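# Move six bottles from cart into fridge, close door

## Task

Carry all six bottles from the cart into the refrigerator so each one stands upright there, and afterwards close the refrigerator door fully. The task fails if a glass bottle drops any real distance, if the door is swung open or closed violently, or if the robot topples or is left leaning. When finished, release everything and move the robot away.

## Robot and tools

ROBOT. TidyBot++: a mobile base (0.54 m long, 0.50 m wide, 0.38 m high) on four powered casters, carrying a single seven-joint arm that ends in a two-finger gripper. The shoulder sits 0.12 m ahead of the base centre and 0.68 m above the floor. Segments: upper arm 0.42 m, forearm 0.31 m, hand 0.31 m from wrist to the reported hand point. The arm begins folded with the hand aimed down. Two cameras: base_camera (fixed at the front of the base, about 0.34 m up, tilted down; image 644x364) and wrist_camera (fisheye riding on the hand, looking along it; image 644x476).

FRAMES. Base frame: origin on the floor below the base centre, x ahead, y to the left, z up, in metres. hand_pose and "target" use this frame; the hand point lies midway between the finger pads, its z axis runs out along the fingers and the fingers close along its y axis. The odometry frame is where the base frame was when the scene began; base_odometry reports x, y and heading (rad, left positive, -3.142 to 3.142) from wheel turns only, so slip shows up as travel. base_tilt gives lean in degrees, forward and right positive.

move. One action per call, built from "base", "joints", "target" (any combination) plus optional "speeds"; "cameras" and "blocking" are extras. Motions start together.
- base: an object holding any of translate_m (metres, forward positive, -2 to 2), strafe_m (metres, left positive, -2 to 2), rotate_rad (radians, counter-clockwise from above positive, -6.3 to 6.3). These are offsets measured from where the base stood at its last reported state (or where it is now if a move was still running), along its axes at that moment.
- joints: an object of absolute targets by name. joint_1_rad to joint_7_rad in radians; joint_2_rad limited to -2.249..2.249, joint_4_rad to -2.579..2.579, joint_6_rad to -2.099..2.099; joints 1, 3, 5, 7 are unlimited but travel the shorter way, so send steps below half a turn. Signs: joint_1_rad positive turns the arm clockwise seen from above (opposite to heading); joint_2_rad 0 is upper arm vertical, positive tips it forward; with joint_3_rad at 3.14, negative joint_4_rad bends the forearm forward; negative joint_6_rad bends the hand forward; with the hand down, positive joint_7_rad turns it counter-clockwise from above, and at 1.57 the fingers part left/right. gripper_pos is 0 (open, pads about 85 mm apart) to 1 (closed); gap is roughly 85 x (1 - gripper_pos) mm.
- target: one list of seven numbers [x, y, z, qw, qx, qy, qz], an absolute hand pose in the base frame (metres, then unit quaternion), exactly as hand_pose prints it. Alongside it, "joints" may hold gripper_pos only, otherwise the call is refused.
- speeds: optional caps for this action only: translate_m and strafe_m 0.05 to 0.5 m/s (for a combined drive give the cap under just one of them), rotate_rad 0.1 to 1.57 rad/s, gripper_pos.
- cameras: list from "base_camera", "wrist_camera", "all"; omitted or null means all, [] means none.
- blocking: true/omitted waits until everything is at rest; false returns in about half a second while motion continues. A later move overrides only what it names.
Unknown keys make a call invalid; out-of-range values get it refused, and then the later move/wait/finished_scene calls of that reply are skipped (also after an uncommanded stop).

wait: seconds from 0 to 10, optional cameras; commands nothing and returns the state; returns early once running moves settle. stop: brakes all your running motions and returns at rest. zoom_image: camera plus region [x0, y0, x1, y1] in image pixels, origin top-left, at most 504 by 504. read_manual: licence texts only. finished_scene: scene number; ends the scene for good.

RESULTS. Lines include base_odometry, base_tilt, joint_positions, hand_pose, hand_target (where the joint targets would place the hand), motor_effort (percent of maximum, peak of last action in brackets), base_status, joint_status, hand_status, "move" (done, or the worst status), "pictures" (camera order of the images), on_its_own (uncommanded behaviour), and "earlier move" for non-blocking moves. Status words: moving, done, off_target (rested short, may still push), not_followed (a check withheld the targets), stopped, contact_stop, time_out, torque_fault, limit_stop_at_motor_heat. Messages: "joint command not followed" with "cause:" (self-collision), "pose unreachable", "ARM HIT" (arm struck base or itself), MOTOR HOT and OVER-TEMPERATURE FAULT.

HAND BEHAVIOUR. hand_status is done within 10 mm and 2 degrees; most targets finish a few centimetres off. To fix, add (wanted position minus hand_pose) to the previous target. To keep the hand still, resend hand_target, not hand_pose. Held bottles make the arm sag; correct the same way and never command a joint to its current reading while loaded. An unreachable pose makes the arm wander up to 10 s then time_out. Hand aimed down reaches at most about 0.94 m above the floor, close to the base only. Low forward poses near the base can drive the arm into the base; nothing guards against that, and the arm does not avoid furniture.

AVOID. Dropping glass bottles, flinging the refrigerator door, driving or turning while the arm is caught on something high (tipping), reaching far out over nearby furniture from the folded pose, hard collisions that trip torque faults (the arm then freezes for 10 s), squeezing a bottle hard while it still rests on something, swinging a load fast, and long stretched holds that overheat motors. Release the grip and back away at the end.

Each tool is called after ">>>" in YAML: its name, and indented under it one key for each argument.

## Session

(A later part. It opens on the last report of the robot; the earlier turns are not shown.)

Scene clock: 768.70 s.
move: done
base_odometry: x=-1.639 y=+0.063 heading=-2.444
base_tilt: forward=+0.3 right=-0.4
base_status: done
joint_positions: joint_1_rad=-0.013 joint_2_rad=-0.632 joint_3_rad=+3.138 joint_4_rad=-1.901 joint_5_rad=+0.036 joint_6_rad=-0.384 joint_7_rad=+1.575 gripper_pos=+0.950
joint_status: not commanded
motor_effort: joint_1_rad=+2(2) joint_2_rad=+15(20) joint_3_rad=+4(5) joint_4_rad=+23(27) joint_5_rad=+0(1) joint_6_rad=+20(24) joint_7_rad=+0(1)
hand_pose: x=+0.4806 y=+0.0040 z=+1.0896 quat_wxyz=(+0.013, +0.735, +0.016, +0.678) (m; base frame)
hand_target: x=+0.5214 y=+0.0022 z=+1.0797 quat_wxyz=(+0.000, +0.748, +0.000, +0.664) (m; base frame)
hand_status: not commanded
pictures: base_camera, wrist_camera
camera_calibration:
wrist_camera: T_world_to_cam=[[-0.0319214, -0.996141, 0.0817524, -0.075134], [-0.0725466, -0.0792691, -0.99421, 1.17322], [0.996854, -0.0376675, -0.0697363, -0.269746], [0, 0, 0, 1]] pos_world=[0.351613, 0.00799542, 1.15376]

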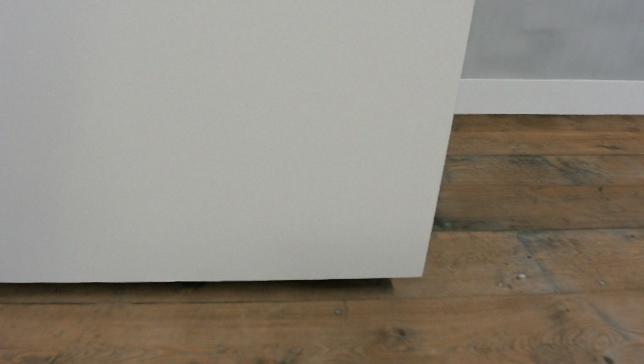

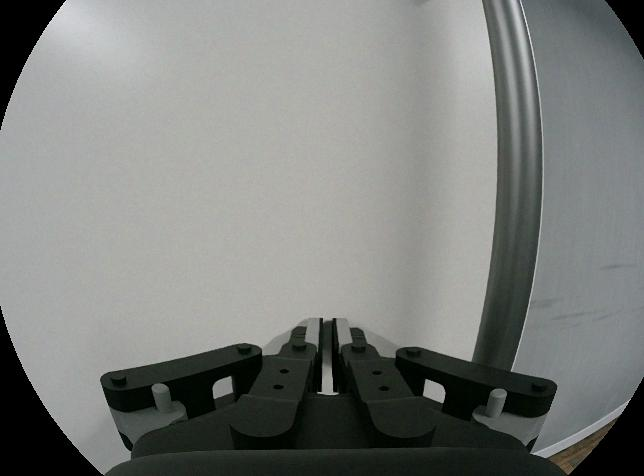

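>>> move:
  base: {"translate_m": -0.4}
  speeds: {"translate_m": 0.3}
  cameras: []

>>> move:
  base: {"strafe_m": -0.6, "rotate_rad": 0.35}

Scene clock: 775.20 s.
move: done
base_odometry: x=-1.333 y=+0.320 heading=-2.444
base_tilt: forward=+0.3 right=-0.4
base_status: done
joint_positions: joint_1_rad=-0.012 joint_2_rad=-0.531 joint_3_rad=+3.139 joint_4_rad=-1.880 joint_5_rad=+0.036 joint_6_rad=-0.355 joint_7_rad=+1.575 gripper_pos=+0.950
joint_status: not commanded
motor_effort: joint_1_rad=+1(2) joint_2_rad=-3(16) joint_3_rad=+1(4) joint_4_rad=+18(22) joint_5_rad=-1(1) joint_6_rad=+9(19) joint_7_rad=+0(1)
hand_pose: x=+0.5209 y=+0.0039 z=+1.0724 quat_wxyz=(+0.013, +0.752, +0.016, +0.658) (m; base frame)
hand_target: x=+0.5214 y=+0.0022 z=+1.0797 quat_wxyz=(+0.000, +0.748, +0.000, +0.664) (m; base frame)
hand_status: not commanded
pictures: none
No camera images: "cameras" was empty.

Scene clock: 777.60 s.
move: done
base_odometry: x=-1.718 y=+0.780 heading=-2.094
base_tilt: forward=+0.4 right=-0.4
base_status: done
joint_positions: joint_1_rad=-0.012 joint_2_rad=-0.532 joint_3_rad=+3.143 joint_4_rad=-1.880 joint_5_rad=+0.036 joint_6_rad=-0.355 joint_7_rad=+1.575 gripper_pos=+0.950
joint_status: not commanded
motor_effort: joint_1_rad=+0(2) joint_2_rad=-3(4) joint_3_rad=+1(4) joint_4_rad=+19(20) joint_5_rad=-1(1) joint_6_rad=+9(9) joint_7_rad=+0(1)
hand_pose: x=+0.5208 y=+0.0014 z=+1.0727 quat_wxyz=(+0.013, +0.752, +0.014, +0.659) (m; base frame)
hand_target: x=+0.5214 y=+0.0022 z=+1.0797 quat_wxyz=(+0.000, +0.748, +0.000, +0.664) (m; base frame)
hand_status: not commanded
pictures: base_camera, wrist_camera
camera_calibration:
wrist_camera: T_world_to_cam=[[-0.0324516, -0.996151, 0.0814243, -0.0743573], [-0.123902, -0.0768293, -0.989316, 1.18058], [0.991764, -0.0421935, -0.120932, -0.253462], [0, 0, 0, 1]] pos_world=[0.395238, 0.00593776, 1.14337]

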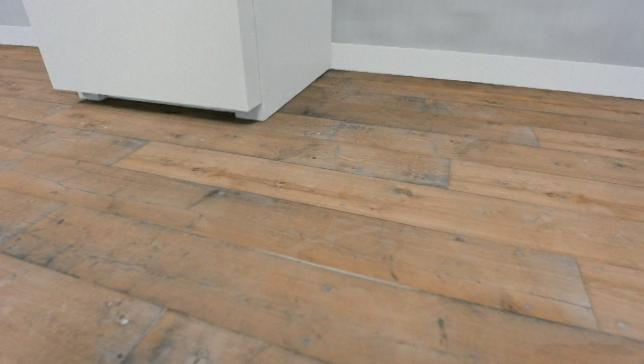

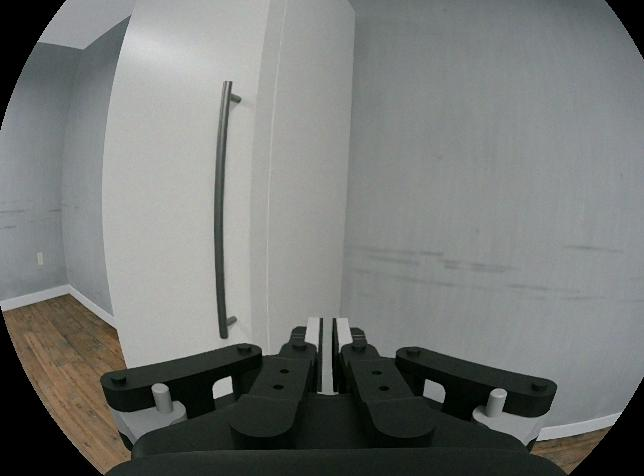

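>>> zoom_image:
  camera: "base_camera"
  region: [180, 0, 360, 140]

>>> zoom_image:
  camera: "wrist_camera"
  region: [200, 0, 380, 180]

Scaled by 2.800.

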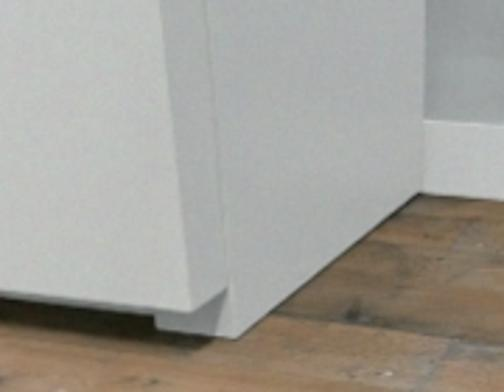

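Scaled by 2.800.

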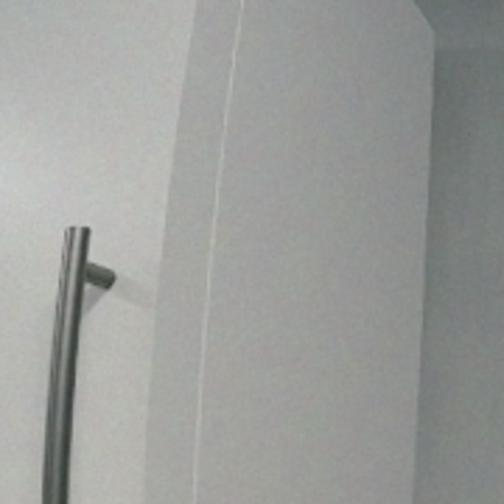

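>>> finished_scene:
  scene: 1

The scene is finished: the task was done.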